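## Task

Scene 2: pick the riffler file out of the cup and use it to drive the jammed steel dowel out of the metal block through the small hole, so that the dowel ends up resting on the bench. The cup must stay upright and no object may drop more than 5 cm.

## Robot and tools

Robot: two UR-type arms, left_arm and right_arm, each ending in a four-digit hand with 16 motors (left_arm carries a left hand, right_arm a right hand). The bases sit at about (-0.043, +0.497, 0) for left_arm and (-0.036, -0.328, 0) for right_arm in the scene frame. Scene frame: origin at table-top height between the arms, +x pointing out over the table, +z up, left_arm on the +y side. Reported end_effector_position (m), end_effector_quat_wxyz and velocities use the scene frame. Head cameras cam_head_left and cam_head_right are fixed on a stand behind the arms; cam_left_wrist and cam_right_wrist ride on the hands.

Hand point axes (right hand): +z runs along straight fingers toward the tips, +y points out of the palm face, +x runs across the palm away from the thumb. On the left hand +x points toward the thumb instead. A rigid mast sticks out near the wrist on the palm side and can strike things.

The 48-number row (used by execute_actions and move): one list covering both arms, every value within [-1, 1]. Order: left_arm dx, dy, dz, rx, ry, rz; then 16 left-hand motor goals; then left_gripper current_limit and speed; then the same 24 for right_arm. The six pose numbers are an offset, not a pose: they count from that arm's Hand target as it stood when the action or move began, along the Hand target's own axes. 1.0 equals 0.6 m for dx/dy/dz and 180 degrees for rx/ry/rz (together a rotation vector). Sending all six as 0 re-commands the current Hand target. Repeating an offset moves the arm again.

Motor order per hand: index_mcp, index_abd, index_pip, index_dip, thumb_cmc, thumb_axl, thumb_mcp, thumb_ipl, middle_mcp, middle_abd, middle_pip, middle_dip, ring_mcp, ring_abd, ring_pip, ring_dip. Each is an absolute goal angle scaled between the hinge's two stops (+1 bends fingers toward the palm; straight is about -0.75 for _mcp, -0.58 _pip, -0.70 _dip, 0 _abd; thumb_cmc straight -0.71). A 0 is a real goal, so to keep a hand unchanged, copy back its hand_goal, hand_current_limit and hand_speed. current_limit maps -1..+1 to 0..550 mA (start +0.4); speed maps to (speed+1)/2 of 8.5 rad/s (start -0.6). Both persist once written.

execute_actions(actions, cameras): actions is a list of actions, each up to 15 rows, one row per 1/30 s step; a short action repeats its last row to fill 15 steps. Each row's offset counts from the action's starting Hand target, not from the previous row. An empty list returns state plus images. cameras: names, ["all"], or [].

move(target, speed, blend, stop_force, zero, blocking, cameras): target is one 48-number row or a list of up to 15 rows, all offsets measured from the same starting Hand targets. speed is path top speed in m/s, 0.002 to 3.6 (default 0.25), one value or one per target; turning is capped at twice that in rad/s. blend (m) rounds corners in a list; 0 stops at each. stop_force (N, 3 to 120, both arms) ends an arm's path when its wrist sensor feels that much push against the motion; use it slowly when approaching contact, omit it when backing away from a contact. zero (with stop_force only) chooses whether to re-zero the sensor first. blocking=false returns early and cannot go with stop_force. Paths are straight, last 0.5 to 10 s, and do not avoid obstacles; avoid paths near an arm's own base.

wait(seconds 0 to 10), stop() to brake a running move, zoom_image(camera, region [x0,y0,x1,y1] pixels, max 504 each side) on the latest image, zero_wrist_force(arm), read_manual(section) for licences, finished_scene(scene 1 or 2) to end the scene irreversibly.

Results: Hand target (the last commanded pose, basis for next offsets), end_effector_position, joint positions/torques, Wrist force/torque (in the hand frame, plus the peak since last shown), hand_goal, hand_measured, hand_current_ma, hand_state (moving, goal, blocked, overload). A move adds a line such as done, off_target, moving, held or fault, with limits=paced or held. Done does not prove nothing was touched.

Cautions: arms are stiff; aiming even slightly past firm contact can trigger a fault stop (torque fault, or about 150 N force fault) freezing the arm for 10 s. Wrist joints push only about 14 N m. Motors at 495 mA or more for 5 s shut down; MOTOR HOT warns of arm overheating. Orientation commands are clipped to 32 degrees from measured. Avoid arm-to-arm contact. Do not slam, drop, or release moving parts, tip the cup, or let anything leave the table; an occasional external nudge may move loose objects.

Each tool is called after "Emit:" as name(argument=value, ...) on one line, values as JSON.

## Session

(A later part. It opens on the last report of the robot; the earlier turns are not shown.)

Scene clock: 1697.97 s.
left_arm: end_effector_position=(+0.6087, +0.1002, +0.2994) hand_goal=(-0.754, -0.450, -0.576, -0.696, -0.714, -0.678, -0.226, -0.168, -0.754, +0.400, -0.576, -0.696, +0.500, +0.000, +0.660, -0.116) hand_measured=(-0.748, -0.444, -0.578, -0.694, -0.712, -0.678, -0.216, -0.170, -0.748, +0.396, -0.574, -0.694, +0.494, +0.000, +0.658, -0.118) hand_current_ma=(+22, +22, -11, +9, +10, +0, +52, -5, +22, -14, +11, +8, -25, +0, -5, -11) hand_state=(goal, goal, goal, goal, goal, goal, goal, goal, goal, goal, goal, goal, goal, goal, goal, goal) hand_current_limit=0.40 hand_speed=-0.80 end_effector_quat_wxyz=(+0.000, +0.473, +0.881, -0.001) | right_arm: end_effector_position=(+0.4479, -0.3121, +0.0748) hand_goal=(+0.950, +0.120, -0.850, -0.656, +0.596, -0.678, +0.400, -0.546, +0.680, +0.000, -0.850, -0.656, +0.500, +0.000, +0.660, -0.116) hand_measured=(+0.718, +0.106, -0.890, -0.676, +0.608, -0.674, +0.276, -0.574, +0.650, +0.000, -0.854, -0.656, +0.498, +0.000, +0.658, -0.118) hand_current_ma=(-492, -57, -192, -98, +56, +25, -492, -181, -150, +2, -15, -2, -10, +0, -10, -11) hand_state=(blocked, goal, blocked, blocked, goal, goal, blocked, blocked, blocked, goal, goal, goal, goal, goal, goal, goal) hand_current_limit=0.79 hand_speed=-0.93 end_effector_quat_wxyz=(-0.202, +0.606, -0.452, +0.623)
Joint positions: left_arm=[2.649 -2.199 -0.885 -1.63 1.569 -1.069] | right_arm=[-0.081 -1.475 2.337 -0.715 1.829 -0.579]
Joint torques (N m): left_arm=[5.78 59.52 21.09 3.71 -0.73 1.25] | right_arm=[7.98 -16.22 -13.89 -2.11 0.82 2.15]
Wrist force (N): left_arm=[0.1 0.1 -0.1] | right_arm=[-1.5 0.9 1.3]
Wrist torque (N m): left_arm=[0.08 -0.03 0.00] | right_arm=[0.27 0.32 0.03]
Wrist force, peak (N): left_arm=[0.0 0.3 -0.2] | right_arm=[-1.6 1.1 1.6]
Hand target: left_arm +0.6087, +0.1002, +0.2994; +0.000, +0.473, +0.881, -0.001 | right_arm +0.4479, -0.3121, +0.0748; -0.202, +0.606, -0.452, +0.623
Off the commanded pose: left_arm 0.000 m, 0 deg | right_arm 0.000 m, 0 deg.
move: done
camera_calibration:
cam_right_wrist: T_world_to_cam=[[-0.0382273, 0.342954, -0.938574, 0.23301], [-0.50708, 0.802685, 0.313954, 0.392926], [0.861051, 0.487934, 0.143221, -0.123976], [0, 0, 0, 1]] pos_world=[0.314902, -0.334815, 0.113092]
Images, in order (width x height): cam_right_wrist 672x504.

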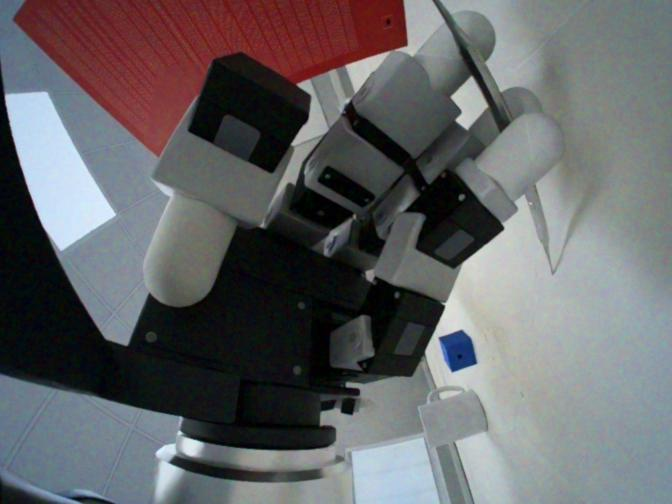

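Emit:
move(target=[-0.0052,0.0008,0.1323,0,0,0, -0.754,-0.45,-0.576,-0.696,-0.714,-0.678,-0.226,-0.168,-0.754,0.40,-0.576,-0.696,0.5,0,0.66,-0.116,0.4,-0.8, 0.0968,-0.1725,-0.0373,0.0312,-0.0618,0.1144, 0.95,0.12,-0.85,-0.655,0.597,-0.677,0.40,-0.545,0.70,0,-0.85,-0.655,0.5,0,0.66,-0.116,0.79,-0.93], speed=0.1, cameras=["all"])

Scene clock: 1731.40 s.
left_arm: end_effector_position=(+0.6107, +0.0978, +0.2198) hand_goal=(-0.754, -0.450, -0.576, -0.696, -0.714, -0.678, -0.226, -0.168, -0.754, +0.400, -0.576, -0.696, +0.500, +0.000, +0.660, -0.116) hand_measured=(-0.748, -0.444, -0.578, -0.694, -0.712, -0.678, -0.216, -0.168, -0.748, +0.396, -0.574, -0.694, +0.494, +0.000, +0.658, -0.118) hand_current_ma=(+22, +22, -11, +9, +10, +0, +51, -5, +22, -14, +11, +8, -25, +0, -5, -11) hand_state=(goal, goal, goal, goal, goal, goal, goal, goal, goal, goal, goal, goal, goal, goal, goal, goal) hand_current_limit=0.40 hand_speed=-0.80 end_effector_quat_wxyz=(-0.001, +0.473, +0.881, -0.001) | right_arm: end_effector_position=(+0.4469, -0.2986, +0.1949) hand_goal=(+0.950, +0.120, -0.850, -0.656, +0.596, -0.678, +0.400, -0.546, +0.700, +0.000, -0.850, -0.656, +0.500, +0.000, +0.660, -0.116) hand_measured=(+0.718, +0.118, -0.892, -0.678, +0.594, -0.678, +0.276, -0.578, +0.682, -0.002, -0.854, -0.658, +0.498, +0.000, +0.658, -0.118) hand_current_ma=(-492, -5, -199, -100, -7, +3, -492, -202, -91, -6, -21, -4, -10, +0, -10, -11) hand_state=(blocked, goal, blocked, blocked, goal, goal, blocked, blocked, goal, goal, goal, goal, goal, goal, goal, goal) hand_current_limit=0.79 hand_speed=-0.93 end_effector_quat_wxyz=(-0.381, +0.562, -0.500, +0.537)
Joint positions: left_arm=[2.647 -2.216 -1.059 -1.438 1.569 -1.07] | right_arm=[-0.342 -1.822 2.251 -0.293 1.355 -0.255]
Joint torques (N m): left_arm=[-6.83 62.31 29 1.23 -0.7 -1.83] | right_arm=[7.81 -9.16 -15.35 -1.06 0.35 -1.37]
Wrist force (N): left_arm=[0.1 0.4 0.1] | right_arm=[-1.2 0.7 1.5]
Wrist torque (N m): left_arm=[0.11 -0.03 0.02] | right_arm=[0.28 0.17 0.01]
Wrist force, peak (N): left_arm=[0.1 0.3 0.6] | right_arm=[-2.0 1.4 1.6]
Hand target: left_arm +0.6107, +0.0978, +0.2200; +0.000, +0.473, +0.881, -0.001 | right_arm +0.4469, -0.2985, +0.1948; -0.382, +0.562, -0.500, +0.537
Off the commanded pose: left_arm 0.000 m, 0 deg | right_arm 0.000 m, 0 deg.
move: done
camera_calibration:
cam_left_wrist: T_world_to_cam=[[-0.0751471, -0.997154, 0.00604597, 0.102776], [-0.618299, 0.0513511, 0.784264, 0.139261], [-0.782342, 0.055197, -0.620398, 0.731527], [0, 0, 0, 1]] pos_world=[0.666133, 0.0549544, 0.344]
cam_right_wrist: T_world_to_cam=[[-0.0401578, 0.658985, -0.751083, 0.399611], [-0.657401, 0.548656, 0.516528, 0.295774], [0.75247, 0.514505, 0.411184, -0.142716], [0, 0, 0, 1]] pos_world=[0.317879, -0.352188, 0.206048]

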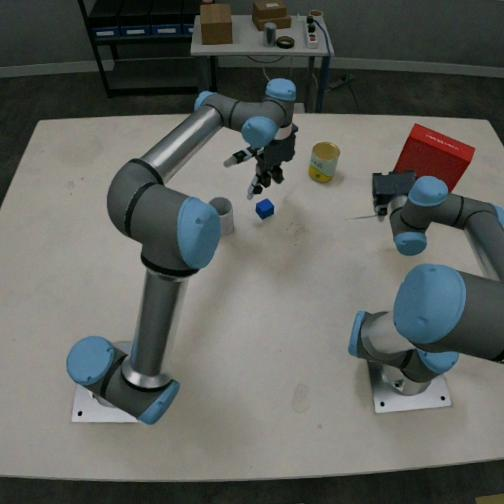

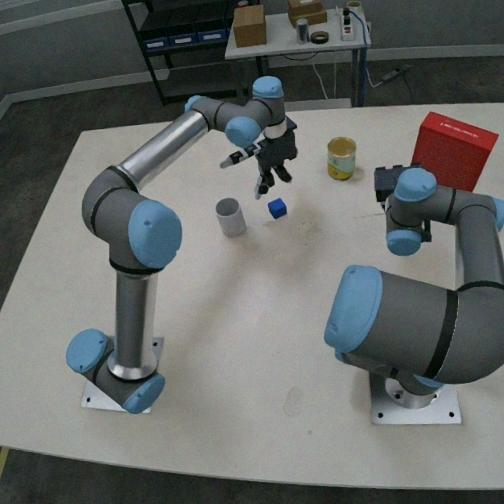

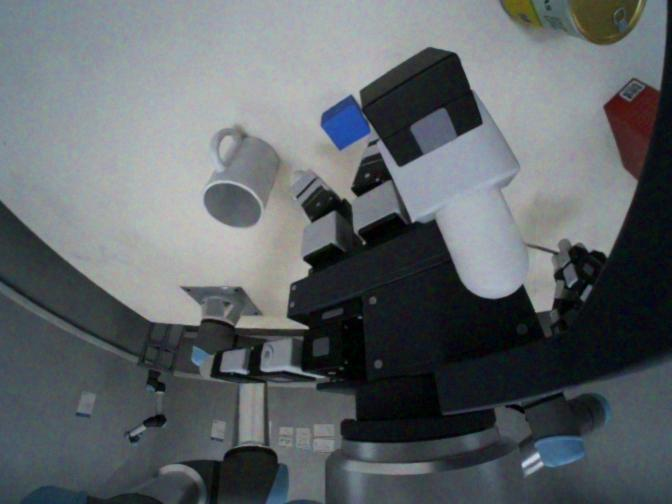

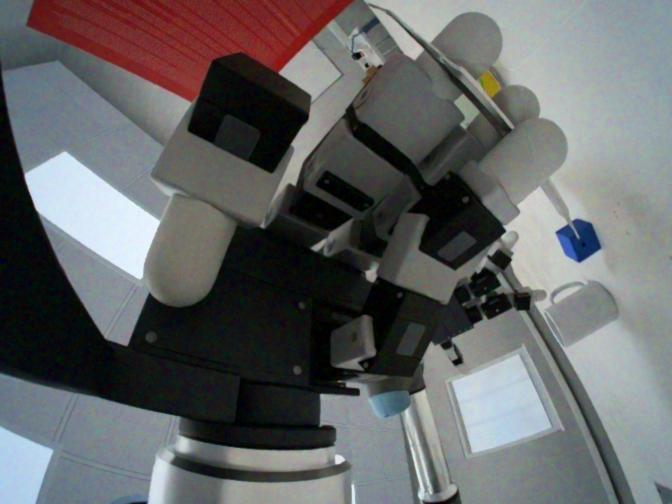

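Emit:
zoom_image(camera="cam_right_wrist", region=[340, 0, 620, 280])

Emit:
zoom_image(camera="cam_left_wrist", region=[280, 60, 440, 220])

Scaled by 1.800 from the camera's 672x504 image, which has a finer 960x720 frame.

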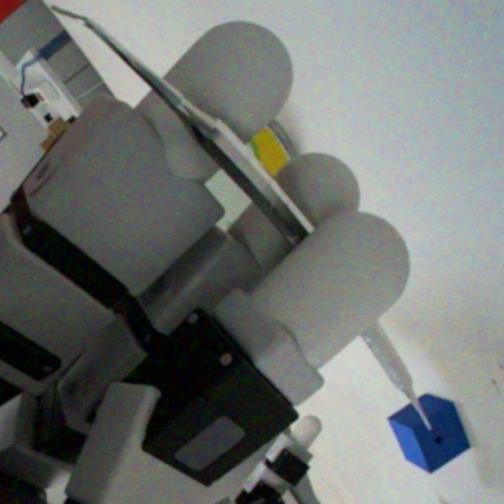

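Scaled by 3.150 from the camera's 672x504 image, which has a finer 960x720 frame.

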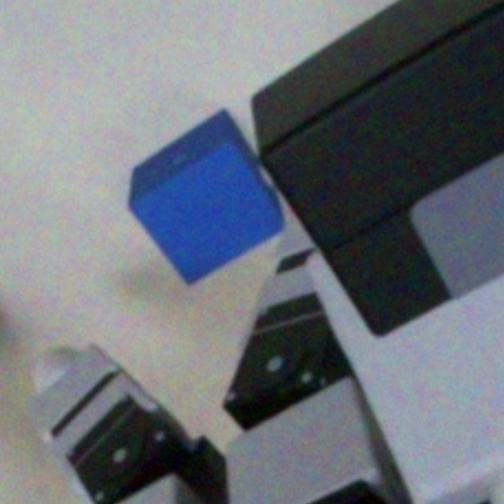

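Emit:
move(target=[0,0,0.0833,0,0,0, -0.754,-0.45,-0.576,-0.696,-0.714,-0.678,-0.226,-0.168,-0.754,0.40,-0.576,-0.696,0.5,0,0.66,-0.116,0.4,-0.8, 0,0,0,0,0,0, 0.95,0.12,-0.85,-0.655,0.597,-0.677,0.40,-0.545,0.74,0,-0.85,-0.655,0.5,0,0.66,-0.116,0.79,-0.93], speed=0.05, stop_force=4, cameras=["cam_right_wrist","cam_left_wrist"])

Scene clock: 1762.03 s.
left_arm: end_effector_position=(+0.6106, +0.0978, +0.1700) hand_goal=(-0.754, -0.450, -0.576, -0.696, -0.714, -0.678, -0.226, -0.168, -0.754, +0.400, -0.576, -0.696, +0.500, +0.000, +0.660, -0.116) hand_measured=(-0.748, -0.444, -0.578, -0.694, -0.712, -0.678, -0.216, -0.168, -0.748, +0.396, -0.574, -0.694, +0.494, +0.000, +0.658, -0.118) hand_current_ma=(+21, +22, -11, +9, +10, +0, +50, -5, +22, -14, +11, +8, -25, +0, -5, -11) hand_state=(goal, goal, goal, goal, goal, goal, goal, goal, goal, goal, goal, goal, goal, goal, goal, goal) hand_current_limit=0.40 hand_speed=-0.80 end_effector_quat_wxyz=(+0.000, +0.473, +0.881, -0.001) | right_arm: end_effector_position=(+0.4469, -0.2985, +0.1948) hand_goal=(+0.950, +0.120, -0.850, -0.656, +0.596, -0.678, +0.400, -0.546, +0.740, +0.000, -0.850, -0.656, +0.500, +0.000, +0.660, -0.116) hand_measured=(+0.718, +0.124, -0.894, -0.680, +0.588, -0.680, +0.276, -0.578, +0.716, -0.002, -0.854, -0.658, +0.498, +0.000, +0.658, -0.118) hand_current_ma=(-492, +15, -204, -109, -40, -14, -492, -205, -121, -6, -19, -4, -10, +0, -10, -11) hand_state=(blocked, goal, blocked, blocked, goal, goal, blocked, blocked, blocked, goal, goal, goal, goal, goal, goal, goal) hand_current_limit=0.79 hand_speed=-0.93 end_effector_quat_wxyz=(-0.382, +0.562, -0.500, +0.537)
Joint positions: left_arm=[2.647 -2.241 -1.147 -1.325 1.569 -1.07] | right_arm=[-0.342 -1.822 2.251 -0.293 1.355 -0.255]
Joint torques (N m): left_arm=[-5.52 63.28 29.34 3.66 1.1 -1.43] | right_arm=[10.5 -12.36 -22.95 -2.39 0.58 2.12]
Wrist force (N): left_arm=[0.0 0.0 -0.1] | right_arm=[-1.4 0.9 1.4]
Wrist torque (N m): left_arm=[0.07 -0.01 0.01] | right_arm=[0.31 0.20 0.00]
Wrist force, peak (N): left_arm=[0.2 0.4 -0.6] | right_arm=[-1.7 0.9 1.6]
Hand target: left_arm +0.6106, +0.0978, +0.1700; +0.000, +0.473, +0.881, -0.001 | right_arm +0.4469, -0.2985, +0.1948; -0.382, +0.562, -0.500, +0.537
Off the commanded pose: left_arm 0.000 m, 0 deg | right_arm 0.000 m, 0 deg.
move: done
camera_calibration:
cam_left_wrist: T_world_to_cam=[[-0.0752125, -0.997149, 0.00610287, 0.103104], [-0.618513, 0.0514518, 0.784089, 0.178505], [-0.782167, 0.0551986, -0.620619, 0.700579], [0, 0, 0, 1]] pos_world=[0.666132, 0.0549544, 0.2942]
cam_right_wrist: T_world_to_cam=[[-0.0403923, 0.659106, -0.750964, 0.3997], [-0.657431, 0.548441, 0.516717, 0.295605], [0.752432, 0.514578, 0.411164, -0.142598], [0, 0, 0, 1]] pos_world=[0.31778, -0.352189, 0.206048]
Images, in order (width x height): cam_left_wrist 672x504, cam_right_wrist 672x504.

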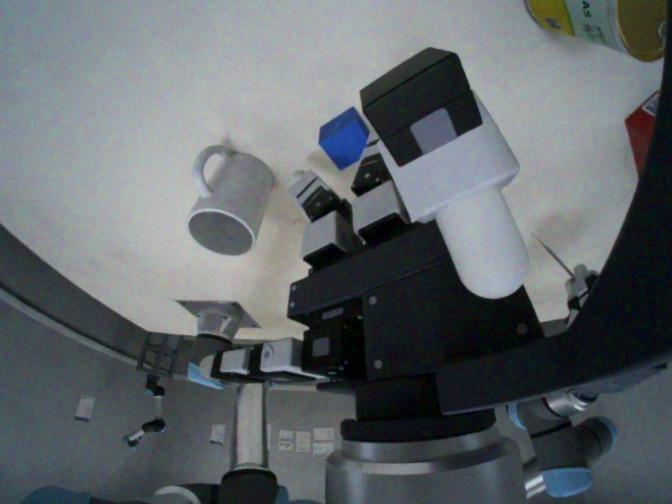

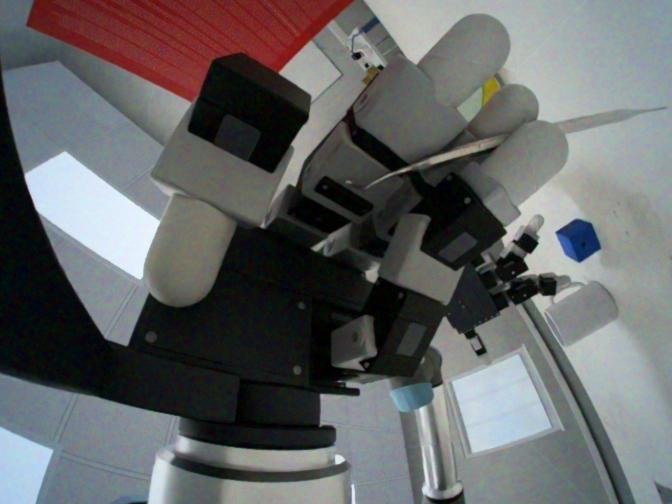

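Emit:
move(target=[0,0,0,0,0,0, -0.754,-0.45,-0.576,-0.696,-0.714,-0.678,-0.226,-0.168,-0.754,0.40,-0.576,-0.696,0.5,0,0.66,-0.116,0.4,-0.8, -0.0398,0.0472,-0.0032,0.0578,0.0123,-0.4287, 0.95,0.12,-0.85,-0.655,0.597,-0.677,0.40,-0.545,0.2,0,-0.85,-0.655,0.5,0,0.66,-0.116,0.79,-0.93], speed=0.15, cameras=["cam_right_wrist","cam_head_left"])

Scene clock: 1825.90 s.
left_arm: end_effector_position=(+0.6106, +0.0978, +0.1700) hand_goal=(-0.754, -0.450, -0.576, -0.696, -0.714, -0.678, -0.226, -0.168, -0.754, +0.400, -0.576, -0.696, +0.500, +0.000, +0.660, -0.116) hand_measured=(-0.748, -0.444, -0.578, -0.694, -0.712, -0.678, -0.216, -0.168, -0.748, +0.396, -0.574, -0.694, +0.494, +0.000, +0.658, -0.118) hand_current_ma=(+21, +22, -11, +9, +10, +0, +50, -5, +22, -14, +11, +8, -25, +0, -5, -11) hand_state=(goal, goal, goal, goal, goal, goal, goal, goal, goal, goal, goal, goal, goal, goal, goal, goal) hand_current_limit=0.40 hand_speed=-0.80 end_effector_quat_wxyz=(+0.000, +0.473, +0.881, -0.001) | right_arm: end_effector_position=(+0.4424, -0.2809, +0.1623) hand_goal=(+0.950, +0.120, -0.850, -0.656, +0.596, -0.678, +0.400, -0.546, +0.200, +0.000, -0.850, -0.656, +0.500, +0.000, +0.660, -0.116) hand_measured=(+0.718, +0.112, -0.894, -0.680, +0.592, -0.680, +0.276, -0.578, +0.202, -0.002, -0.852, -0.658, +0.498, +0.000, +0.658, -0.118) hand_current_ma=(-492, -32, -206, -110, -16, -11, -492, -205, +13, -6, -7, -4, -10, +0, -10, -11) hand_state=(blocked, goal, blocked, blocked, goal, goal, blocked, blocked, goal, goal, goal, goal, goal, goal, goal, goal) hand_current_limit=0.79 hand_speed=-0.93 end_effector_quat_wxyz=(-0.001, +0.707, +0.000, +0.707)
Joint positions: left_arm=[2.647 -2.241 -1.147 -1.325 1.569 -1.07] | right_arm=[-0.02 -1.574 2.456 -0.881 1.565 -1.569]
Joint torques (N m): left_arm=[-6.81 64.4 29.48 3.84 0.86 1.17] | right_arm=[-5.88 -20.87 -23.41 -1.87 1.96 -2.11]
Wrist force (N): left_arm=[0.2 0.1 0.1] | right_arm=[-1.4 0.3 1.2]
Wrist torque (N m): left_arm=[0.08 -0.03 0.03] | right_arm=[-0.02 0.32 0.07]
Wrist force, peak (N): left_arm=[0.3 -0.1 -0.3] | right_arm=[-1.8 1.1 1.5]
Hand target: left_arm +0.6106, +0.0978, +0.1700; +0.000, +0.473, +0.881, -0.001 | right_arm +0.4425, -0.2810, +0.1624; -0.001, +0.707, +0.000, +0.707
Off the commanded pose: left_arm 0.000 m, 0 deg | right_arm 0.000 m, 0 deg.
move: done
camera_calibration:
cam_right_wrist: T_world_to_cam=[[-0.0112306, -0.59243, -0.805543, 0.00792427], [-0.775514, 0.513708, -0.366991, 0.48583], [0.631231, 0.620589, -0.465207, 0.0907109], [0, 0, 0, 1]] pos_world=[0.319597, -0.301174, 0.226878]
Images, in order (width x height): cam_head_left 504x504, cam_right_wrist 672x504.

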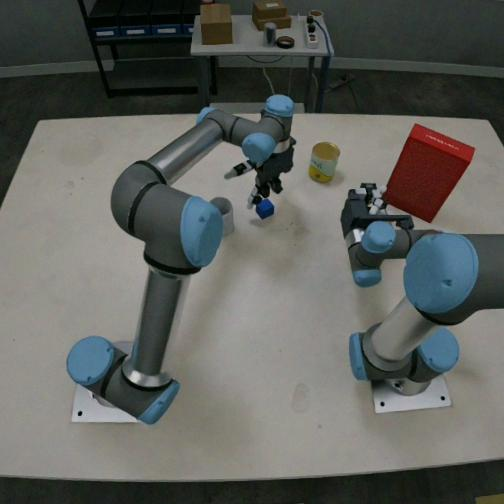

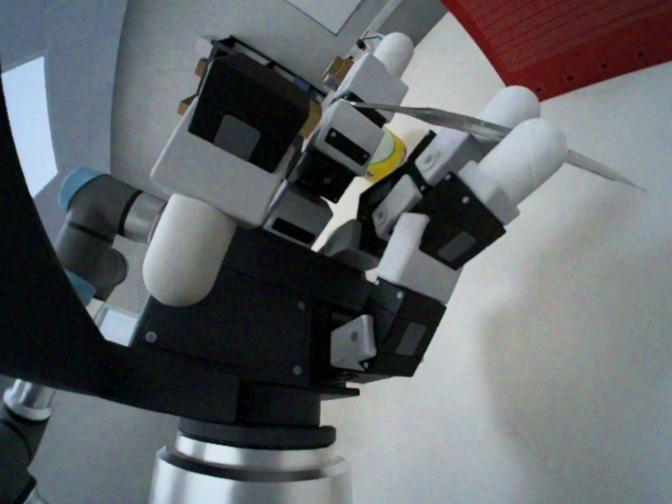

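Emit:
move(target=[0,0,0,0,0,0, -0.754,-0.45,-0.576,-0.696,-0.714,-0.678,-0.226,-0.168,-0.754,0.40,-0.576,-0.696,0.5,0,0.66,-0.116,0.4,-0.8, -0.0078,-0.0095,0,0,0,0.1944, 0.95,0.12,-0.85,-0.655,0.597,-0.677,0.40,-0.545,0.2,0,-0.85,-0.655,0.5,0,0.66,-0.116,0.79,-0.93], speed=0.12, cameras=["cam_right_wrist","cam_head_left"])

Scene clock: 1851.83 s.
left_arm: end_effector_position=(+0.6106, +0.0978, +0.1700) hand_goal=(-0.754, -0.450, -0.576, -0.696, -0.714, -0.678, -0.226, -0.168, -0.754, +0.400, -0.576, -0.696, +0.500, +0.000, +0.660, -0.116) hand_measured=(-0.748, -0.444, -0.578, -0.694, -0.712, -0.678, -0.216, -0.168, -0.748, +0.396, -0.574, -0.694, +0.494, +0.000, +0.658, -0.118) hand_current_ma=(+21, +22, -11, +9, +10, +0, +50, -5, +22, -14, +11, +8, -25, +0, -5, -11) hand_state=(goal, goal, goal, goal, goal, goal, goal, goal, goal, goal, goal, goal, goal, goal, goal, goal) hand_current_limit=0.40 hand_speed=-0.80 end_effector_quat_wxyz=(+0.000, +0.473, +0.881, -0.001) | right_arm: end_effector_position=(+0.4425, -0.2753, +0.1578) hand_goal=(+0.950, +0.120, -0.850, -0.656, +0.596, -0.678, +0.400, -0.546, +0.200, +0.000, -0.850, -0.656, +0.500, +0.000, +0.660, -0.116) hand_measured=(+0.718, +0.112, -0.894, -0.680, +0.592, -0.680, +0.276, -0.578, +0.202, -0.002, -0.852, -0.658, +0.498, +0.000, +0.658, -0.118) hand_current_ma=(-492, -32, -206, -110, -16, -11, -492, -205, +13, -6, -7, -4, -10, +0, -10, -11) hand_state=(blocked, goal, blocked, blocked, goal, goal, blocked, blocked, goal, goal, goal, goal, goal, goal, goal, goal) hand_current_limit=0.79 hand_speed=-0.93 end_effector_quat_wxyz=(-0.213, +0.674, -0.213, +0.674)
Joint positions: left_arm=[2.647 -2.241 -1.147 -1.325 1.569 -1.07] | right_arm=[-0.114 -1.708 2.428 -0.72 1.472 -0.959]
Joint torques (N m): left_arm=[-5.87 63.89 27.32 3.55 0.6 1.14] | right_arm=[10.18 -4.36 -20.2 -3.18 2.21 -0.51]
Wrist force (N): left_arm=[0.2 0.2 0.1] | right_arm=[-1.7 0.6 1.2]
Wrist torque (N m): left_arm=[0.08 -0.03 0.03] | right_arm=[0.15 0.36 0.08]
Wrist force, peak (N): left_arm=[0.4 0.2 -0.4] | right_arm=[-1.9 1.0 1.3]
Hand target: left_arm +0.6106, +0.0978, +0.1700; +0.000, +0.473, +0.881, -0.001 | right_arm +0.4425, -0.2753, +0.1578; -0.213, +0.674, -0.213, +0.674
Off the commanded pose: left_arm 0.000 m, 0 deg | right_arm 0.000 m, 0 deg.
move: done
camera_calibration:
cam_right_wrist: T_world_to_cam=[[-0.0111156, -0.0239405, -0.999652, 0.194752], [-0.775431, 0.631399, -0.00649892, 0.456839], [0.631335, 0.775088, -0.0255826, 0.0581546], [0, 0, 0, 1]] pos_world=[0.319697, -0.32886, 0.199141]
Images, in order (width x height): cam_head_left 504x504, cam_right_wrist 672x504.

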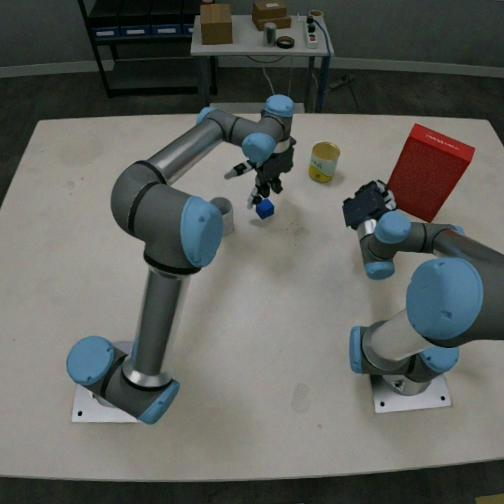

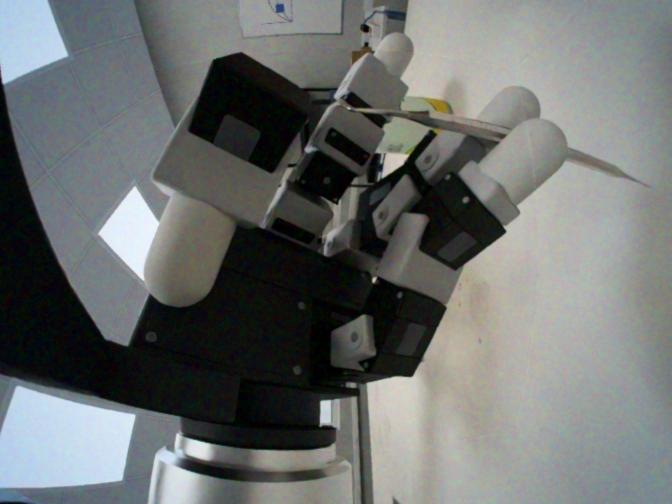

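Emit:
move(target=[0,0,0,0,0,0, -0.754,-0.45,-0.576,-0.696,-0.714,-0.678,-0.226,-0.168,-0.754,0.40,-0.576,-0.696,0.5,0,0.66,-0.116,0.4,-0.8, -0.0533,0.0363,-0.0072,0,0,0, 0.95,0.12,-0.85,-0.655,0.597,-0.677,0.40,-0.545,0.2,0,-0.85,-0.655,0.5,0,0.66,-0.116,0.79,-0.93], speed=0.02, stop_force=15, cameras=["cam_right_wrist"])

Scene clock: 1864.67 s.
left_arm: end_effector_position=(+0.6106, +0.0978, +0.1700) hand_goal=(-0.754, -0.450, -0.576, -0.696, -0.714, -0.678, -0.226, -0.168, -0.754, +0.400, -0.576, -0.696, +0.500, +0.000, +0.660, -0.116) hand_measured=(-0.748, -0.444, -0.578, -0.694, -0.712, -0.678, -0.216, -0.168, -0.748, +0.396, -0.574, -0.694, +0.494, +0.000, +0.658, -0.118) hand_current_ma=(+21, +22, -11, +9, +10, +0, +50, -5, +22, -14, +11, +8, -25, +0, -5, -11) hand_state=(goal, goal, goal, goal, goal, goal, goal, goal, goal, goal, goal, goal, goal, goal, goal, goal) hand_current_limit=0.40 hand_speed=-0.80 end_effector_quat_wxyz=(+0.000, +0.473, +0.881, -0.001) | right_arm: end_effector_position=(+0.4382, -0.2747, +0.1191) hand_goal=(+0.950, +0.120, -0.850, -0.656, +0.596, -0.678, +0.400, -0.546, +0.200, +0.000, -0.850, -0.656, +0.500, +0.000, +0.660, -0.116) hand_measured=(+0.718, +0.118, -0.898, -0.680, +0.626, -0.666, +0.288, -0.578, +0.202, -0.002, -0.852, -0.658, +0.498, +0.000, +0.658, -0.118) hand_current_ma=(-492, -8, -227, -116, +143, +67, -492, -205, +13, -6, -7, -4, -10, +0, -10, -11) hand_state=(blocked, goal, blocked, blocked, blocked, goal, blocked, blocked, goal, goal, goal, goal, goal, goal, goal, goal) hand_current_limit=0.79 hand_speed=-0.93 end_effector_quat_wxyz=(-0.213, +0.674, -0.213, +0.674)
Joint positions: left_arm=[2.647 -2.241 -1.147 -1.325 1.569 -1.07] | right_arm=[-0.113 -1.616 2.491 -0.875 1.472 -0.958]
Joint torques (N m): left_arm=[-5.79 64.12 29.25 3.7 0.28 1.17] | right_arm=[9.39 -20.38 -22.55 -2.07 1.8 1.25]
Wrist force (N): left_arm=[0.2 0.1 -0.1] | right_arm=[-0.3 -0.2 1.9]
Wrist torque (N m): left_arm=[0.09 -0.04 0.03] | right_arm=[0.14 0.30 0.03]
Wrist force, peak (N): left_arm=[0.4 -0.1 0.1] | right_arm=[-2.0 0.9 1.6]
Hand target: left_arm +0.6106, +0.0978, +0.1700; +0.000, +0.473, +0.881, -0.001 | right_arm +0.4382, -0.2747, +0.1191; -0.213, +0.674, -0.213, +0.674
Off the commanded pose: left_arm 0.000 m, 0 deg | right_arm 0.000 m, 0 deg.
move: done
camera_calibration:
cam_right_wrist: T_world_to_cam=[[-0.0112831, -0.0236754, -0.999656, 0.156072], [-0.775476, 0.631347, -0.00619978, 0.452746], [0.631276, 0.775139, -0.0254832, 0.0594944], [0, 0, 0, 1]] pos_world=[0.315298, -0.328261, 0.160342]
Images, in order (width x height): cam_right_wrist 672x504.

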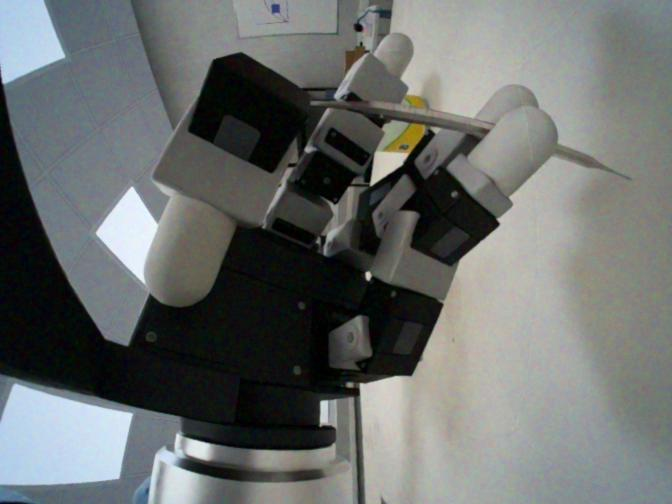

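Emit:
move(target=[0,0,0,0,0,0, -0.754,-0.45,-0.576,-0.696,-0.714,-0.678,-0.226,-0.168,-0.754,0.40,-0.576,-0.696,0.5,0,0.66,-0.116,0.4,-0.8, 0.0425,-0.0208,-0.0053,0,0,-0.1111, 0.95,0.12,-0.85,-0.655,0.597,-0.677,0.40,-0.545,0.2,0,-0.85,-0.655,0.5,0,0.66,-0.116,0.79,-0.93], speed=0.1, cameras=["cam_right_wrist"])

Emit:
move(target=[0,0,0,0,0,0, -0.754,-0.45,-0.576,-0.696,-0.714,-0.678,-0.226,-0.168,-0.754,0.40,-0.576,-0.696,0.5,0,0.66,-0.116,0.4,-0.8, -0.0172,0.1158,0,0,0,0, 0.95,0.12,-0.85,-0.655,0.597,-0.677,0.40,-0.545,0.2,0,-0.85,-0.655,0.5,0,0.66,-0.116,0.79,-0.93], speed=0.04, stop_force=6, cameras=["cam_right_wrist"])

Scene clock: 1891.60 s.
left_arm: end_effector_position=(+0.6106, +0.0978, +0.1700) hand_goal=(-0.754, -0.450, -0.576, -0.696, -0.714, -0.678, -0.226, -0.168, -0.754, +0.400, -0.576, -0.696, +0.500, +0.000, +0.660, -0.116) hand_measured=(-0.748, -0.444, -0.578, -0.694, -0.712, -0.678, -0.216, -0.168, -0.748, +0.396, -0.574, -0.694, +0.494, +0.000, +0.658, -0.118) hand_current_ma=(+21, +22, -11, +9, +10, +0, +50, -5, +22, -14, +11, +8, -25, +0, -5, -11) hand_state=(goal, goal, goal, goal, goal, goal, goal, goal, goal, goal, goal, goal, goal, goal, goal, goal) hand_current_limit=0.40 hand_speed=-0.80 end_effector_quat_wxyz=(+0.000, +0.473, +0.881, -0.001) | right_arm: end_effector_position=(+0.4350, -0.2791, +0.1471) hand_goal=(+0.950, +0.120, -0.850, -0.656, +0.596, -0.678, +0.400, -0.546, +0.200, +0.000, -0.850, -0.656, +0.500, +0.000, +0.660, -0.116) hand_measured=(+0.716, +0.096, -0.898, -0.680, +0.622, -0.668, +0.292, -0.578, +0.202, -0.002, -0.852, -0.658, +0.498, +0.000, +0.658, -0.118) hand_current_ma=(-492, -100, -227, -117, +123, +55, -492, -205, +13, -6, -7, -4, -10, +0, -10, -11) hand_state=(blocked, blocked, blocked, blocked, blocked, goal, blocked, blocked, goal, goal, goal, goal, goal, goal, goal, goal) hand_current_limit=0.79 hand_speed=-0.93 end_effector_quat_wxyz=(-0.093, +0.701, -0.093, +0.701)
Joint positions: left_arm=[2.647 -2.241 -1.147 -1.325 1.569 -1.07] | right_arm=[-0.049 -1.619 2.475 -0.856 1.536 -1.307]
Joint torques (N m): left_arm=[-7.34 63.15 27.16 3.61 0.3 1.05] | right_arm=[-10.72 -7.39 -18.48 -1.76 -1.69 0.35]
Wrist force (N): left_arm=[0.1 0.1 0.1] | right_arm=[-1.5 0.4 1.0]
Wrist torque (N m): left_arm=[0.07 -0.02 0.02] | right_arm=[0.08 0.34 0.04]
Wrist force, peak (N): left_arm=[0.4 0.1 0.0] | right_arm=[-1.6 0.8 1.6]
Hand target: left_arm +0.6106, +0.0978, +0.1700; +0.000, +0.473, +0.881, -0.001 | right_arm +0.4350, -0.2792, +0.1471; -0.093, +0.701, -0.093, +0.701
Off the commanded pose: left_arm 0.000 m, 0 deg | right_arm 0.000 m, 0 deg.
move: done
camera_calibration:
cam_right_wrist: T_world_to_cam=[[-0.0111363, -0.36403, -0.931321, 0.0788364], [-0.775491, 0.591123, -0.221782, 0.473683], [0.63126, 0.719761, -0.288885, 0.0888985], [0, 0, 0, 1]] pos_world=[0.312097, -0.315292, 0.204158]
Images, in order (width x height): cam_right_wrist 672x504.

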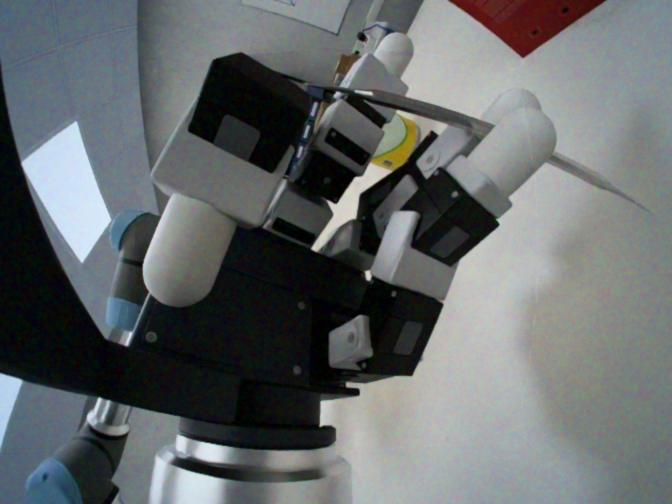

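Scene clock: 1894.40 s.
left_arm: end_effector_position=(+0.6106, +0.0978, +0.1700) hand_goal=(-0.754, -0.450, -0.576, -0.696, -0.714, -0.678, -0.226, -0.168, -0.754, +0.400, -0.576, -0.696, +0.500, +0.000, +0.660, -0.116) hand_measured=(-0.748, -0.444, -0.578, -0.694, -0.712, -0.678, -0.216, -0.168, -0.748, +0.396, -0.574, -0.694, +0.494, +0.000, +0.658, -0.118) hand_current_ma=(+21, +22, -11, +9, +10, +0, +50, -5, +22, -14, +11, +8, -25, +0, -5, -11) hand_state=(goal, goal, goal, goal, goal, goal, goal, goal, goal, goal, goal, goal, goal, goal, goal, goal) hand_current_limit=0.40 hand_speed=-0.80 end_effector_quat_wxyz=(+0.000, +0.473, +0.881, -0.001) | right_arm: end_effector_position=(+0.4350, -0.3436, +0.1191) hand_goal=(+0.950, +0.120, -0.850, -0.656, +0.596, -0.678, +0.400, -0.546, +0.200, +0.000, -0.850, -0.656, +0.500, +0.000, +0.660, -0.116) hand_measured=(+0.716, +0.092, -0.898, -0.682, +0.622, -0.668, +0.294, -0.578, +0.202, -0.002, -0.852, -0.658, +0.498, +0.000, +0.658, -0.118) hand_current_ma=(-492, -111, -230, -119, +123, +55, -492, -205, +13, -6, -7, -4, -10, +0, -10, -11) hand_state=(blocked, blocked, blocked, blocked, blocked, goal, blocked, blocked, goal, goal, goal, goal, goal, goal, goal, goal) hand_current_limit=0.79 hand_speed=-0.93 end_effector_quat_wxyz=(-0.093, +0.701, -0.093, +0.701)
Joint positions: left_arm=[2.647 -2.241 -1.147 -1.325 1.569 -1.07] | right_arm=[-0.334 -1.595 2.57 -0.975 1.251 -1.307]
Joint torques (N m): left_arm=[-6.75 62.63 28.41 3.58 0.11 1.23] | right_arm=[4.35 -19.93 -20.58 -1.07 -1.68 2.06]
Wrist force (N): left_arm=[0.2 0.1 0.1] | right_arm=[-1.6 0.3 1.2]
Wrist torque (N m): left_arm=[0.07 -0.04 0.03] | right_arm=[0.05 0.35 0.04]
Wrist force, peak (N): left_arm=[0.4 -0.1 0.1] | right_arm=[-1.8 0.5 1.3]
Hand target: left_arm +0.6106, +0.0978, +0.1700; +0.000, +0.473, +0.881, -0.001 | right_arm +0.4350, -0.3436, +0.1191; -0.093, +0.701, -0.093, +0.701
Off the commanded pose: left_arm 0.000 m, 0 deg | right_arm 0.000 m, 0 deg.
move: done
camera_calibration:
cam_right_wrist: T_world_to_cam=[[-0.0111747, -0.364155, -0.931271, 0.0292351], [-0.775419, 0.591185, -0.221867, 0.505617], [0.631348, 0.719647, -0.288979, 0.12718], [0, 0, 0, 1]] pos_world=[0.312097, -0.379792, 0.176158]
Images, in order (width x height): cam_right_wrist 672x504.

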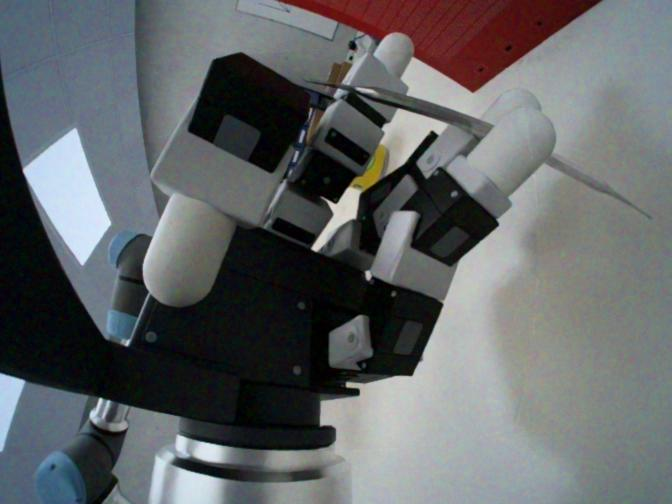

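Emit:
move(target=[0,0,0,0,0,0, -0.754,-0.45,-0.576,-0.696,-0.714,-0.678,-0.226,-0.168,-0.754,0.40,-0.576,-0.696,0.5,0,0.66,-0.116,0.4,-0.8, 0.0173,-0.116,0,0,0,0.2222, 0.95,0.12,-0.85,-0.655,0.597,-0.677,0.40,-0.545,0.2,0,-0.85,-0.655,0.5,0,0.66,-0.116,0.79,-0.93], speed=0.12, cameras=["cam_right_wrist"])

Scene clock: 1918.63 s.
left_arm: end_effector_position=(+0.6106, +0.0978, +0.1700) hand_goal=(-0.754, -0.450, -0.576, -0.696, -0.714, -0.678, -0.226, -0.168, -0.754, +0.400, -0.576, -0.696, +0.500, +0.000, +0.660, -0.116) hand_measured=(-0.748, -0.444, -0.578, -0.694, -0.712, -0.678, -0.216, -0.168, -0.748, +0.396, -0.574, -0.694, +0.494, +0.000, +0.658, -0.118) hand_current_ma=(+21, +22, -11, +9, +10, +0, +50, -5, +22, -14, +11, +8, -25, +0, -5, -11) hand_state=(goal, goal, goal, goal, goal, goal, goal, goal, goal, goal, goal, goal, goal, goal, goal, goal) hand_current_limit=0.40 hand_speed=-0.80 end_effector_quat_wxyz=(+0.000, +0.473, +0.881, -0.001) | right_arm: end_effector_position=(+0.4350, -0.2790, +0.1473) hand_goal=(+0.950, +0.120, -0.850, -0.656, +0.596, -0.678, +0.400, -0.546, +0.200, +0.000, -0.850, -0.656, +0.500, +0.000, +0.660, -0.116) hand_measured=(+0.716, +0.092, -0.900, -0.682, +0.622, -0.668, +0.296, -0.578, +0.202, -0.002, -0.852, -0.658, +0.498, +0.000, +0.658, -0.118) hand_current_ma=(-492, -117, -236, -123, +123, +55, -492, -205, +14, -6, -5, -4, -10, +0, -10, -11) hand_state=(blocked, blocked, blocked, blocked, blocked, goal, blocked, blocked, goal, goal, goal, goal, goal, goal, goal, goal) hand_current_limit=0.79 hand_speed=-0.93 end_effector_quat_wxyz=(-0.327, +0.627, -0.327, +0.627)
Joint positions: left_arm=[2.647 -2.241 -1.147 -1.325 1.569 -1.07] | right_arm=[-0.251 -1.777 2.465 -0.688 1.334 -0.61]
Joint torques (N m): left_arm=[-5.88 63.79 28.07 3.38 -0.29 1.12] | right_arm=[-5.23 -1.55 -10.79 -2.54 -1.09 -0.11]
Wrist force (N): left_arm=[0.0 0.0 0.1] | right_arm=[-1.6 1.0 1.4]
Wrist torque (N m): left_arm=[0.06 -0.02 0.01] | right_arm=[0.22 0.31 0.03]
Wrist force, peak (N): left_arm=[0.3 0.1 -0.4] | right_arm=[-1.8 1.0 1.6]
Hand target: left_arm +0.6106, +0.0978, +0.1700; +0.000, +0.473, +0.881, -0.001 | right_arm +0.4350, -0.2791, +0.1472; -0.327, +0.627, -0.327, +0.627
Off the commanded pose: left_arm 0.000 m, 0 deg | right_arm 0.000 m, 0 deg.
move: done
camera_calibration:
cam_right_wrist: T_world_to_cam=[[-0.0112167, 0.31944, -0.94754, 0.272189], [-0.775564, 0.595354, 0.20989, 0.411449], [0.631169, 0.737233, 0.241068, 0.0157815], [0, 0, 0, 1]] pos_world=[0.312197, -0.34354, 0.167747]
Images, in order (width x height): cam_right_wrist 672x504.

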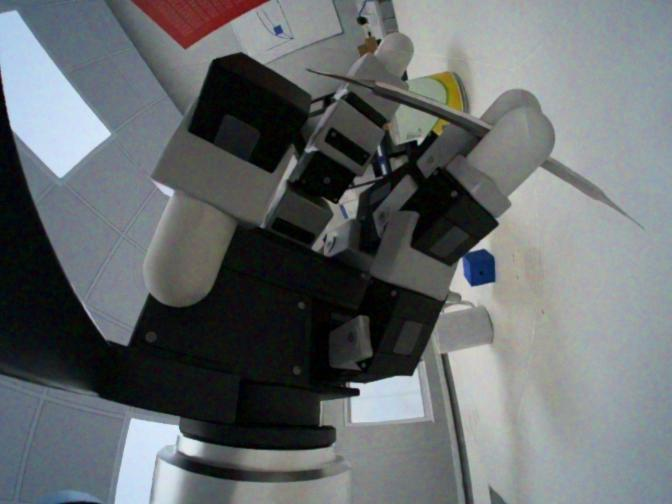

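Emit:
move(target=[0,0,0,0,0,0, -0.754,-0.45,-0.576,-0.696,-0.714,-0.678,-0.226,-0.168,-0.754,0.40,-0.576,-0.696,0.5,0,0.66,-0.116,0.4,-0.8, -0.026,0.1242,0,0,0,0, 0.95,0.12,-0.85,-0.655,0.597,-0.677,0.40,-0.545,0.2,0,-0.85,-0.655,0.5,0,0.66,-0.116,0.79,-0.93], speed=0.04, stop_force=6, cameras=["cam_right_wrist"])

Scene clock: 1940.20 s.
left_arm: end_effector_position=(+0.6106, +0.0978, +0.1700) hand_goal=(-0.754, -0.450, -0.576, -0.696, -0.714, -0.678, -0.226, -0.168, -0.754, +0.400, -0.576, -0.696, +0.500, +0.000, +0.660, -0.116) hand_measured=(-0.748, -0.444, -0.578, -0.694, -0.712, -0.678, -0.216, -0.168, -0.748, +0.396, -0.574, -0.694, +0.494, +0.000, +0.658, -0.118) hand_current_ma=(+21, +22, -11, +9, +10, +0, +50, -5, +22, -14, +11, +8, -25, +0, -5, -11) hand_state=(goal, goal, goal, goal, goal, goal, goal, goal, goal, goal, goal, goal, goal, goal, goal, goal) hand_current_limit=0.40 hand_speed=-0.80 end_effector_quat_wxyz=(+0.000, +0.473, +0.881, -0.001) | right_arm: end_effector_position=(+0.4350, -0.3089, +0.0772) hand_goal=(+0.950, +0.120, -0.850, -0.656, +0.596, -0.678, +0.400, -0.546, +0.200, +0.000, -0.850, -0.656, +0.500, +0.000, +0.660, -0.116) hand_measured=(+0.716, +0.092, -0.900, -0.682, +0.622, -0.668, +0.296, -0.578, +0.204, -0.002, -0.850, -0.658, +0.498, +0.000, +0.658, -0.118) hand_current_ma=(-492, -117, -236, -123, +123, +55, -492, -205, +15, -6, -4, -4, -10, +0, -10, -11) hand_state=(blocked, blocked, blocked, blocked, blocked, goal, blocked, blocked, goal, goal, goal, goal, goal, goal, goal, goal) hand_current_limit=0.79 hand_speed=-0.93 end_effector_quat_wxyz=(-0.327, +0.627, -0.327, +0.627)
Joint positions: left_arm=[2.647 -2.241 -1.147 -1.325 1.569 -1.07] | right_arm=[-0.386 -1.59 2.58 -0.99 1.199 -0.609]
Joint torques (N m): left_arm=[-5.75 62.69 26.19 3.33 -0.22 1.21] | right_arm=[9.94 -9.5 -20.48 -2.72 2.33 2.47]
Wrist force (N): left_arm=[0.1 0.2 0.0] | right_arm=[-1.9 0.8 1.5]
Wrist torque (N m): left_arm=[0.09 -0.02 0.02] | right_arm=[0.19 0.34 -0.01]
Wrist force, peak (N): left_arm=[0.4 0.1 0.2] | right_arm=[-2.0 1.4 1.6]
Hand target: left_arm +0.6106, +0.0978, +0.1700; +0.000, +0.473, +0.881, -0.001 | right_arm +0.4350, -0.3089, +0.0772; -0.327, +0.627, -0.327, +0.627
Off the commanded pose: left_arm 0.000 m, 0 deg | right_arm 0.000 m, 0 deg.
move: done
camera_calibration:
cam_right_wrist: T_world_to_cam=[[-0.0113429, 0.319576, -0.947493, 0.215404], [-0.775525, 0.595337, 0.210083, 0.443926], [0.631215, 0.737187, 0.241086, 0.0546901], [0, 0, 0, 1]] pos_world=[0.312198, -0.373441, 0.0976469]
Images, in order (width x height): cam_right_wrist 672x504.

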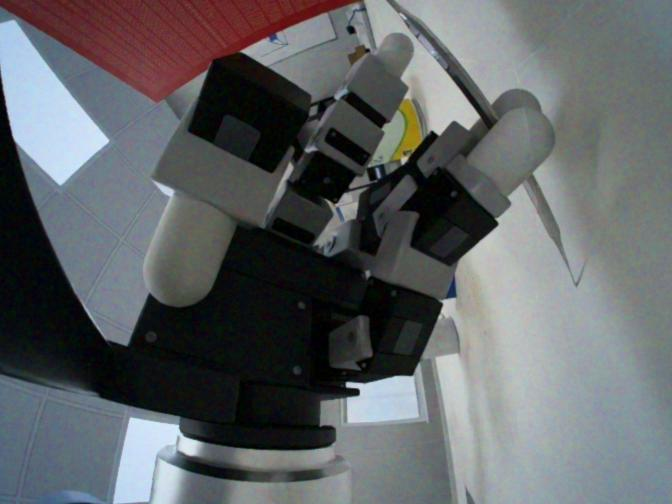

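Emit:
move(target=[[0,0,0,0,0,0, -0.754,-0.45,-0.576,-0.696,-0.714,-0.678,-0.226,-0.168,-0.754,0.40,-0.576,-0.696,0.5,0,0.66,-0.116,0.4,-0.8, 0,0,0,0,0,0, 0.95,0.12,-0.85,-0.655,0.597,-0.677,0.40,-0.545,0.48,0,-0.85,-0.655,0.5,0,0.66,-0.116,0.79,-0.93],[0,0,0,0,0,0, -0.754,-0.45,-0.576,-0.696,-0.714,-0.678,-0.226,-0.168,-0.754,0.40,-0.576,-0.696,0.5,0,0.66,-0.116,0.4,-0.8, 0,0,0,0,0,0, 0.95,0.12,-0.85,-0.655,0.597,-0.677,0.40,-0.545,0.58,0,-0.85,-0.655,0.5,0,0.66,-0.116,0.79,-0.95]], speed=0.03, cameras=["cam_right_wrist"])

Scene clock: 1951.33 s.
left_arm: end_effector_position=(+0.6106, +0.0978, +0.1700) hand_goal=(-0.754, -0.450, -0.576, -0.696, -0.714, -0.678, -0.226, -0.168, -0.754, +0.400, -0.576, -0.696, +0.500, +0.000, +0.660, -0.116) hand_measured=(-0.748, -0.444, -0.578, -0.694, -0.712, -0.678, -0.216, -0.168, -0.748, +0.396, -0.574, -0.694, +0.494, +0.000, +0.658, -0.118) hand_current_ma=(+21, +22, -11, +9, +10, +0, +50, -5, +22, -14, +11, +8, -25, +0, -5, -11) hand_state=(goal, goal, goal, goal, goal, goal, goal, goal, goal, goal, goal, goal, goal, goal, goal, goal) hand_current_limit=0.40 hand_speed=-0.80 end_effector_quat_wxyz=(+0.000, +0.473, +0.881, -0.001) | right_arm: end_effector_position=(+0.4350, -0.3089, +0.0772) hand_goal=(+0.950, +0.120, -0.850, -0.656, +0.596, -0.678, +0.400, -0.546, +0.580, +0.000, -0.850, -0.656, +0.500, +0.000, +0.660, -0.116) hand_measured=(+0.716, +0.092, -0.900, -0.682, +0.622, -0.668, +0.296, -0.578, +0.572, -0.002, -0.850, -0.658, +0.498, +0.000, +0.658, -0.118) hand_current_ma=(-492, -117, -236, -123, +123, +55, -492, -205, -38, -6, -4, -4, -10, +0, -10, -11) hand_state=(blocked, blocked, blocked, blocked, blocked, goal, blocked, blocked, goal, goal, goal, goal, goal, goal, goal, goal) hand_current_limit=0.79 hand_speed=-0.95 end_effector_quat_wxyz=(-0.327, +0.627, -0.327, +0.627)
Joint positions: left_arm=[2.647 -2.241 -1.147 -1.325 1.569 -1.07] | right_arm=[-0.386 -1.59 2.58 -0.99 1.199 -0.609]
Joint torques (N m): left_arm=[-7.61 63.23 25.81 3.36 -0.46 1.12] | right_arm=[8.6 -6.57 -11.85 -0.49 1.4 2.07]
Wrist force (N): left_arm=[0.3 0.0 -0.1] | right_arm=[-1.6 1.0 1.6]
Wrist torque (N m): left_arm=[0.08 -0.05 0.04] | right_arm=[0.23 0.31 0.03]
Wrist force, peak (N): left_arm=[0.4 0.2 0.2] | right_arm=[-2.0 1.0 1.7]
Hand target: left_arm +0.6106, +0.0978, +0.1700; +0.000, +0.473, +0.881, -0.001 | right_arm +0.4350, -0.3089, +0.0772; -0.327, +0.627, -0.327, +0.627
Off the commanded pose: left_arm 0.000 m, 0 deg | right_arm 0.000 m, 0 deg.
move: done
camera_calibration:
cam_right_wrist: T_world_to_cam=[[-0.0114161, 0.319633, -0.947473, 0.215446], [-0.775524, 0.595307, 0.210173, 0.443906], [0.631215, 0.737187, 0.241087, 0.05469], [0, 0, 0, 1]] pos_world=[0.312198, -0.373441, 0.097647]
Images, in order (width x height): cam_right_wrist 672x504.

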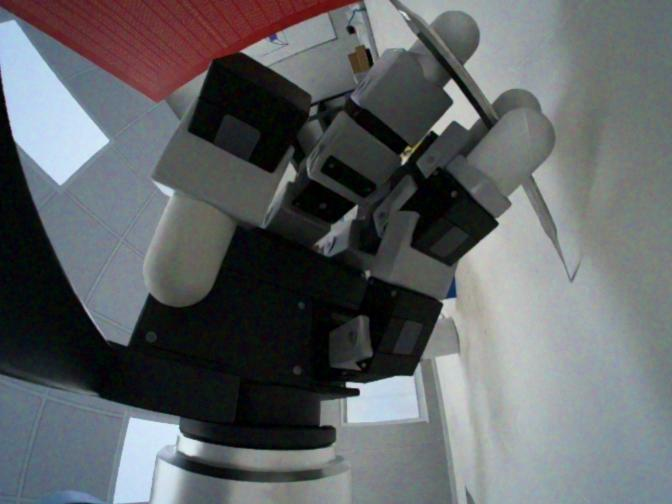

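Emit:
move(target=[[0,0,0,0,0,0, -0.754,-0.45,-0.576,-0.696,-0.714,-0.678,-0.226,-0.168,-0.754,0.40,-0.576,-0.696,0.5,0,0.66,-0.116,0.4,-0.8, 0,0,0,0,0,0, 0.95,0.12,-0.85,-0.655,0.597,-0.677,0.40,-0.545,0.64,0,-0.85,-0.655,0.5,0,0.66,-0.116,0.79,-0.95]], speed=0.03, cameras=["cam_right_wrist"])

Emit:
move(target=[[0,0,0,0,0,0, -0.754,-0.45,-0.576,-0.696,-0.714,-0.678,-0.226,-0.168,-0.754,0.40,-0.576,-0.696,0.5,0,0.66,-0.116,0.4,-0.8, 0,0,0,0,0,0, 0.95,0.12,-0.85,-0.655,0.597,-0.677,0.40,-0.545,0.70,0,-0.85,-0.655,0.5,0,0.66,-0.116,0.79,-0.95]], speed=0.03, cameras=["cam_right_wrist"])

Scene clock: 1959.60 s.
left_arm: end_effector_position=(+0.6106, +0.0978, +0.1700) hand_goal=(-0.754, -0.450, -0.576, -0.696, -0.714, -0.678, -0.226, -0.168, -0.754, +0.400, -0.576, -0.696, +0.500, +0.000, +0.660, -0.116) hand_measured=(-0.748, -0.444, -0.578, -0.694, -0.712, -0.678, -0.216, -0.168, -0.748, +0.396, -0.574, -0.694, +0.494, +0.000, +0.658, -0.118) hand_current_ma=(+21, +22, -11, +9, +10, +0, +50, -5, +22, -14, +11, +8, -25, +0, -5, -11) hand_state=(goal, goal, goal, goal, goal, goal, goal, goal, goal, goal, goal, goal, goal, goal, goal, goal) hand_current_limit=0.40 hand_speed=-0.80 end_effector_quat_wxyz=(+0.000, +0.473, +0.881, -0.001) | right_arm: end_effector_position=(+0.4350, -0.3089, +0.0772) hand_goal=(+0.950, +0.120, -0.850, -0.656, +0.596, -0.678, +0.400, -0.546, +0.640, +0.000, -0.850, -0.656, +0.500, +0.000, +0.660, -0.116) hand_measured=(+0.716, +0.092, -0.900, -0.682, +0.620, -0.668, +0.296, -0.580, +0.616, -0.002, -0.854, -0.658, +0.498, +0.000, +0.658, -0.118) hand_current_ma=(-492, -117, -237, -123, +111, +52, -492, -222, -115, -7, -16, -5, -10, +0, -10, -11) hand_state=(blocked, blocked, blocked, blocked, blocked, goal, blocked, blocked, blocked, goal, goal, goal, goal, goal, goal, goal) hand_current_limit=0.79 hand_speed=-0.95 end_effector_quat_wxyz=(-0.327, +0.627, -0.327, +0.627)
Joint positions: left_arm=[2.647 -2.241 -1.147 -1.325 1.569 -1.07] | right_arm=[-0.386 -1.59 2.58 -0.99 1.199 -0.609]
Joint torques (N m): left_arm=[-5.84 61.27 26.39 3.55 -0.6 0.97] | right_arm=[6.43 -7.68 -11.04 -0.74 1.19 1.66]
Wrist force (N): left_arm=[0.2 -0.1 -0.1] | right_arm=[-1.9 1.0 1.4]
Wrist torque (N m): left_arm=[0.06 -0.04 0.03] | right_arm=[0.24 0.36 0.00]
Wrist force, peak (N): left_arm=[0.4 0.1 -0.1] | right_arm=[-1.7 0.8 2.0]
Hand target: left_arm +0.6106, +0.0978, +0.1700; +0.000, +0.473, +0.881, -0.001 | right_arm +0.4350, -0.3089, +0.0772; -0.327, +0.627, -0.327, +0.627
Off the commanded pose: left_arm 0.000 m, 0 deg | right_arm 0.000 m, 0 deg.
move: done
camera_calibration:
cam_right_wrist: T_world_to_cam=[[-0.0114155, 0.319634, -0.947472, 0.215446], [-0.775475, 0.595364, 0.210192, 0.44391], [0.631275, 0.73714, 0.241072, 0.0546554], [0, 0, 0, 1]] pos_world=[0.312198, -0.373441, 0.097647]
Images, in order (width x height): cam_right_wrist 672x504.

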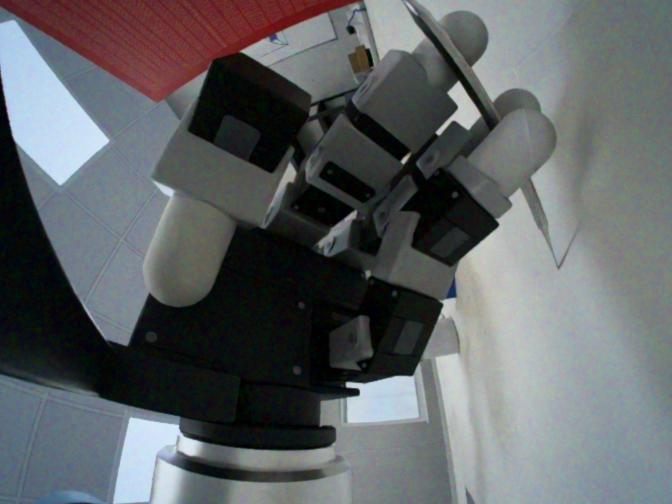

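Scene clock: 1960.17 s.
left_arm: end_effector_position=(+0.6106, +0.0978, +0.1700) hand_goal=(-0.754, -0.450, -0.576, -0.696, -0.714, -0.678, -0.226, -0.168, -0.754, +0.400, -0.576, -0.696, +0.500, +0.000, +0.660, -0.116) hand_measured=(-0.748, -0.444, -0.578, -0.694, -0.712, -0.678, -0.216, -0.168, -0.748, +0.396, -0.574, -0.694, +0.494, +0.000, +0.658, -0.118) hand_current_ma=(+21, +22, -11, +9, +10, +0, +50, -5, +22, -14, +11, +8, -25, +0, -5, -11) hand_state=(goal, goal, goal, goal, goal, goal, goal, goal, goal, goal, goal, goal, goal, goal, goal, goal) hand_current_limit=0.40 hand_speed=-0.80 end_effector_quat_wxyz=(+0.000, +0.473, +0.881, -0.001) | right_arm: end_effector_position=(+0.4350, -0.3089, +0.0772) hand_goal=(+0.950, +0.120, -0.850, -0.656, +0.596, -0.678, +0.400, -0.546, +0.700, +0.000, -0.850, -0.656, +0.500, +0.000, +0.660, -0.116) hand_measured=(+0.714, +0.098, -0.900, -0.682, +0.612, -0.670, +0.296, -0.586, +0.658, -0.002, -0.858, -0.658, +0.498, +0.000, +0.658, -0.118) hand_current_ma=(-492, -88, -242, -124, +74, +47, -492, -251, -216, -7, -35, -10, -10, +0, -10, -11) hand_state=(blocked, blocked, blocked, blocked, goal, goal, blocked, blocked, blocked, goal, goal, goal, goal, goal, goal, goal) hand_current_limit=0.79 hand_speed=-0.95 end_effector_quat_wxyz=(-0.327, +0.627, -0.327, +0.627)
Joint positions: left_arm=[2.647 -2.241 -1.147 -1.325 1.569 -1.07] | right_arm=[-0.386 -1.59 2.58 -0.99 1.199 -0.609]
Joint torques (N m): left_arm=[-5.58 62.46 26.64 3.32 -0.54 1.13] | right_arm=[5.89 -7.4 -11.06 -0.41 0.99 1.66]
Wrist force (N): left_arm=[0.4 0.2 0.0] | right_arm=[-1.5 0.7 1.5]
Wrist torque (N m): left_arm=[0.09 -0.06 0.04] | right_arm=[0.20 0.31 0.03]
Wrist force, peak (N): left_arm=[0.4 0.2 0.0] | right_arm=[-1.9 0.9 1.5]
Hand target: left_arm +0.6106, +0.0978, +0.1700; +0.000, +0.473, +0.881, -0.001 | right_arm +0.4350, -0.3089, +0.0772; -0.327, +0.627, -0.327, +0.627
Off the commanded pose: left_arm 0.000 m, 0 deg | right_arm 0.000 m, 0 deg.
move: done
camera_calibration:
cam_right_wrist: T_world_to_cam=[[-0.0114155, 0.319634, -0.947472, 0.215446], [-0.775475, 0.595364, 0.210192, 0.44391], [0.631275, 0.73714, 0.241072, 0.0546554], [0, 0, 0, 1]] pos_world=[0.312198, -0.373441, 0.097647]
Images, in order (width x height): cam_right_wrist 672x504.

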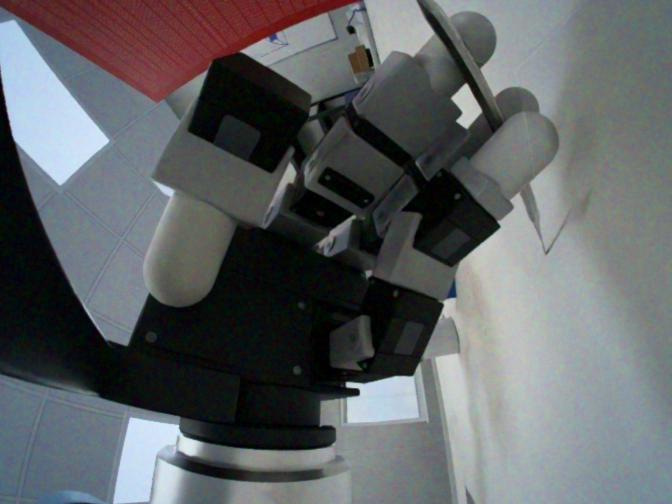

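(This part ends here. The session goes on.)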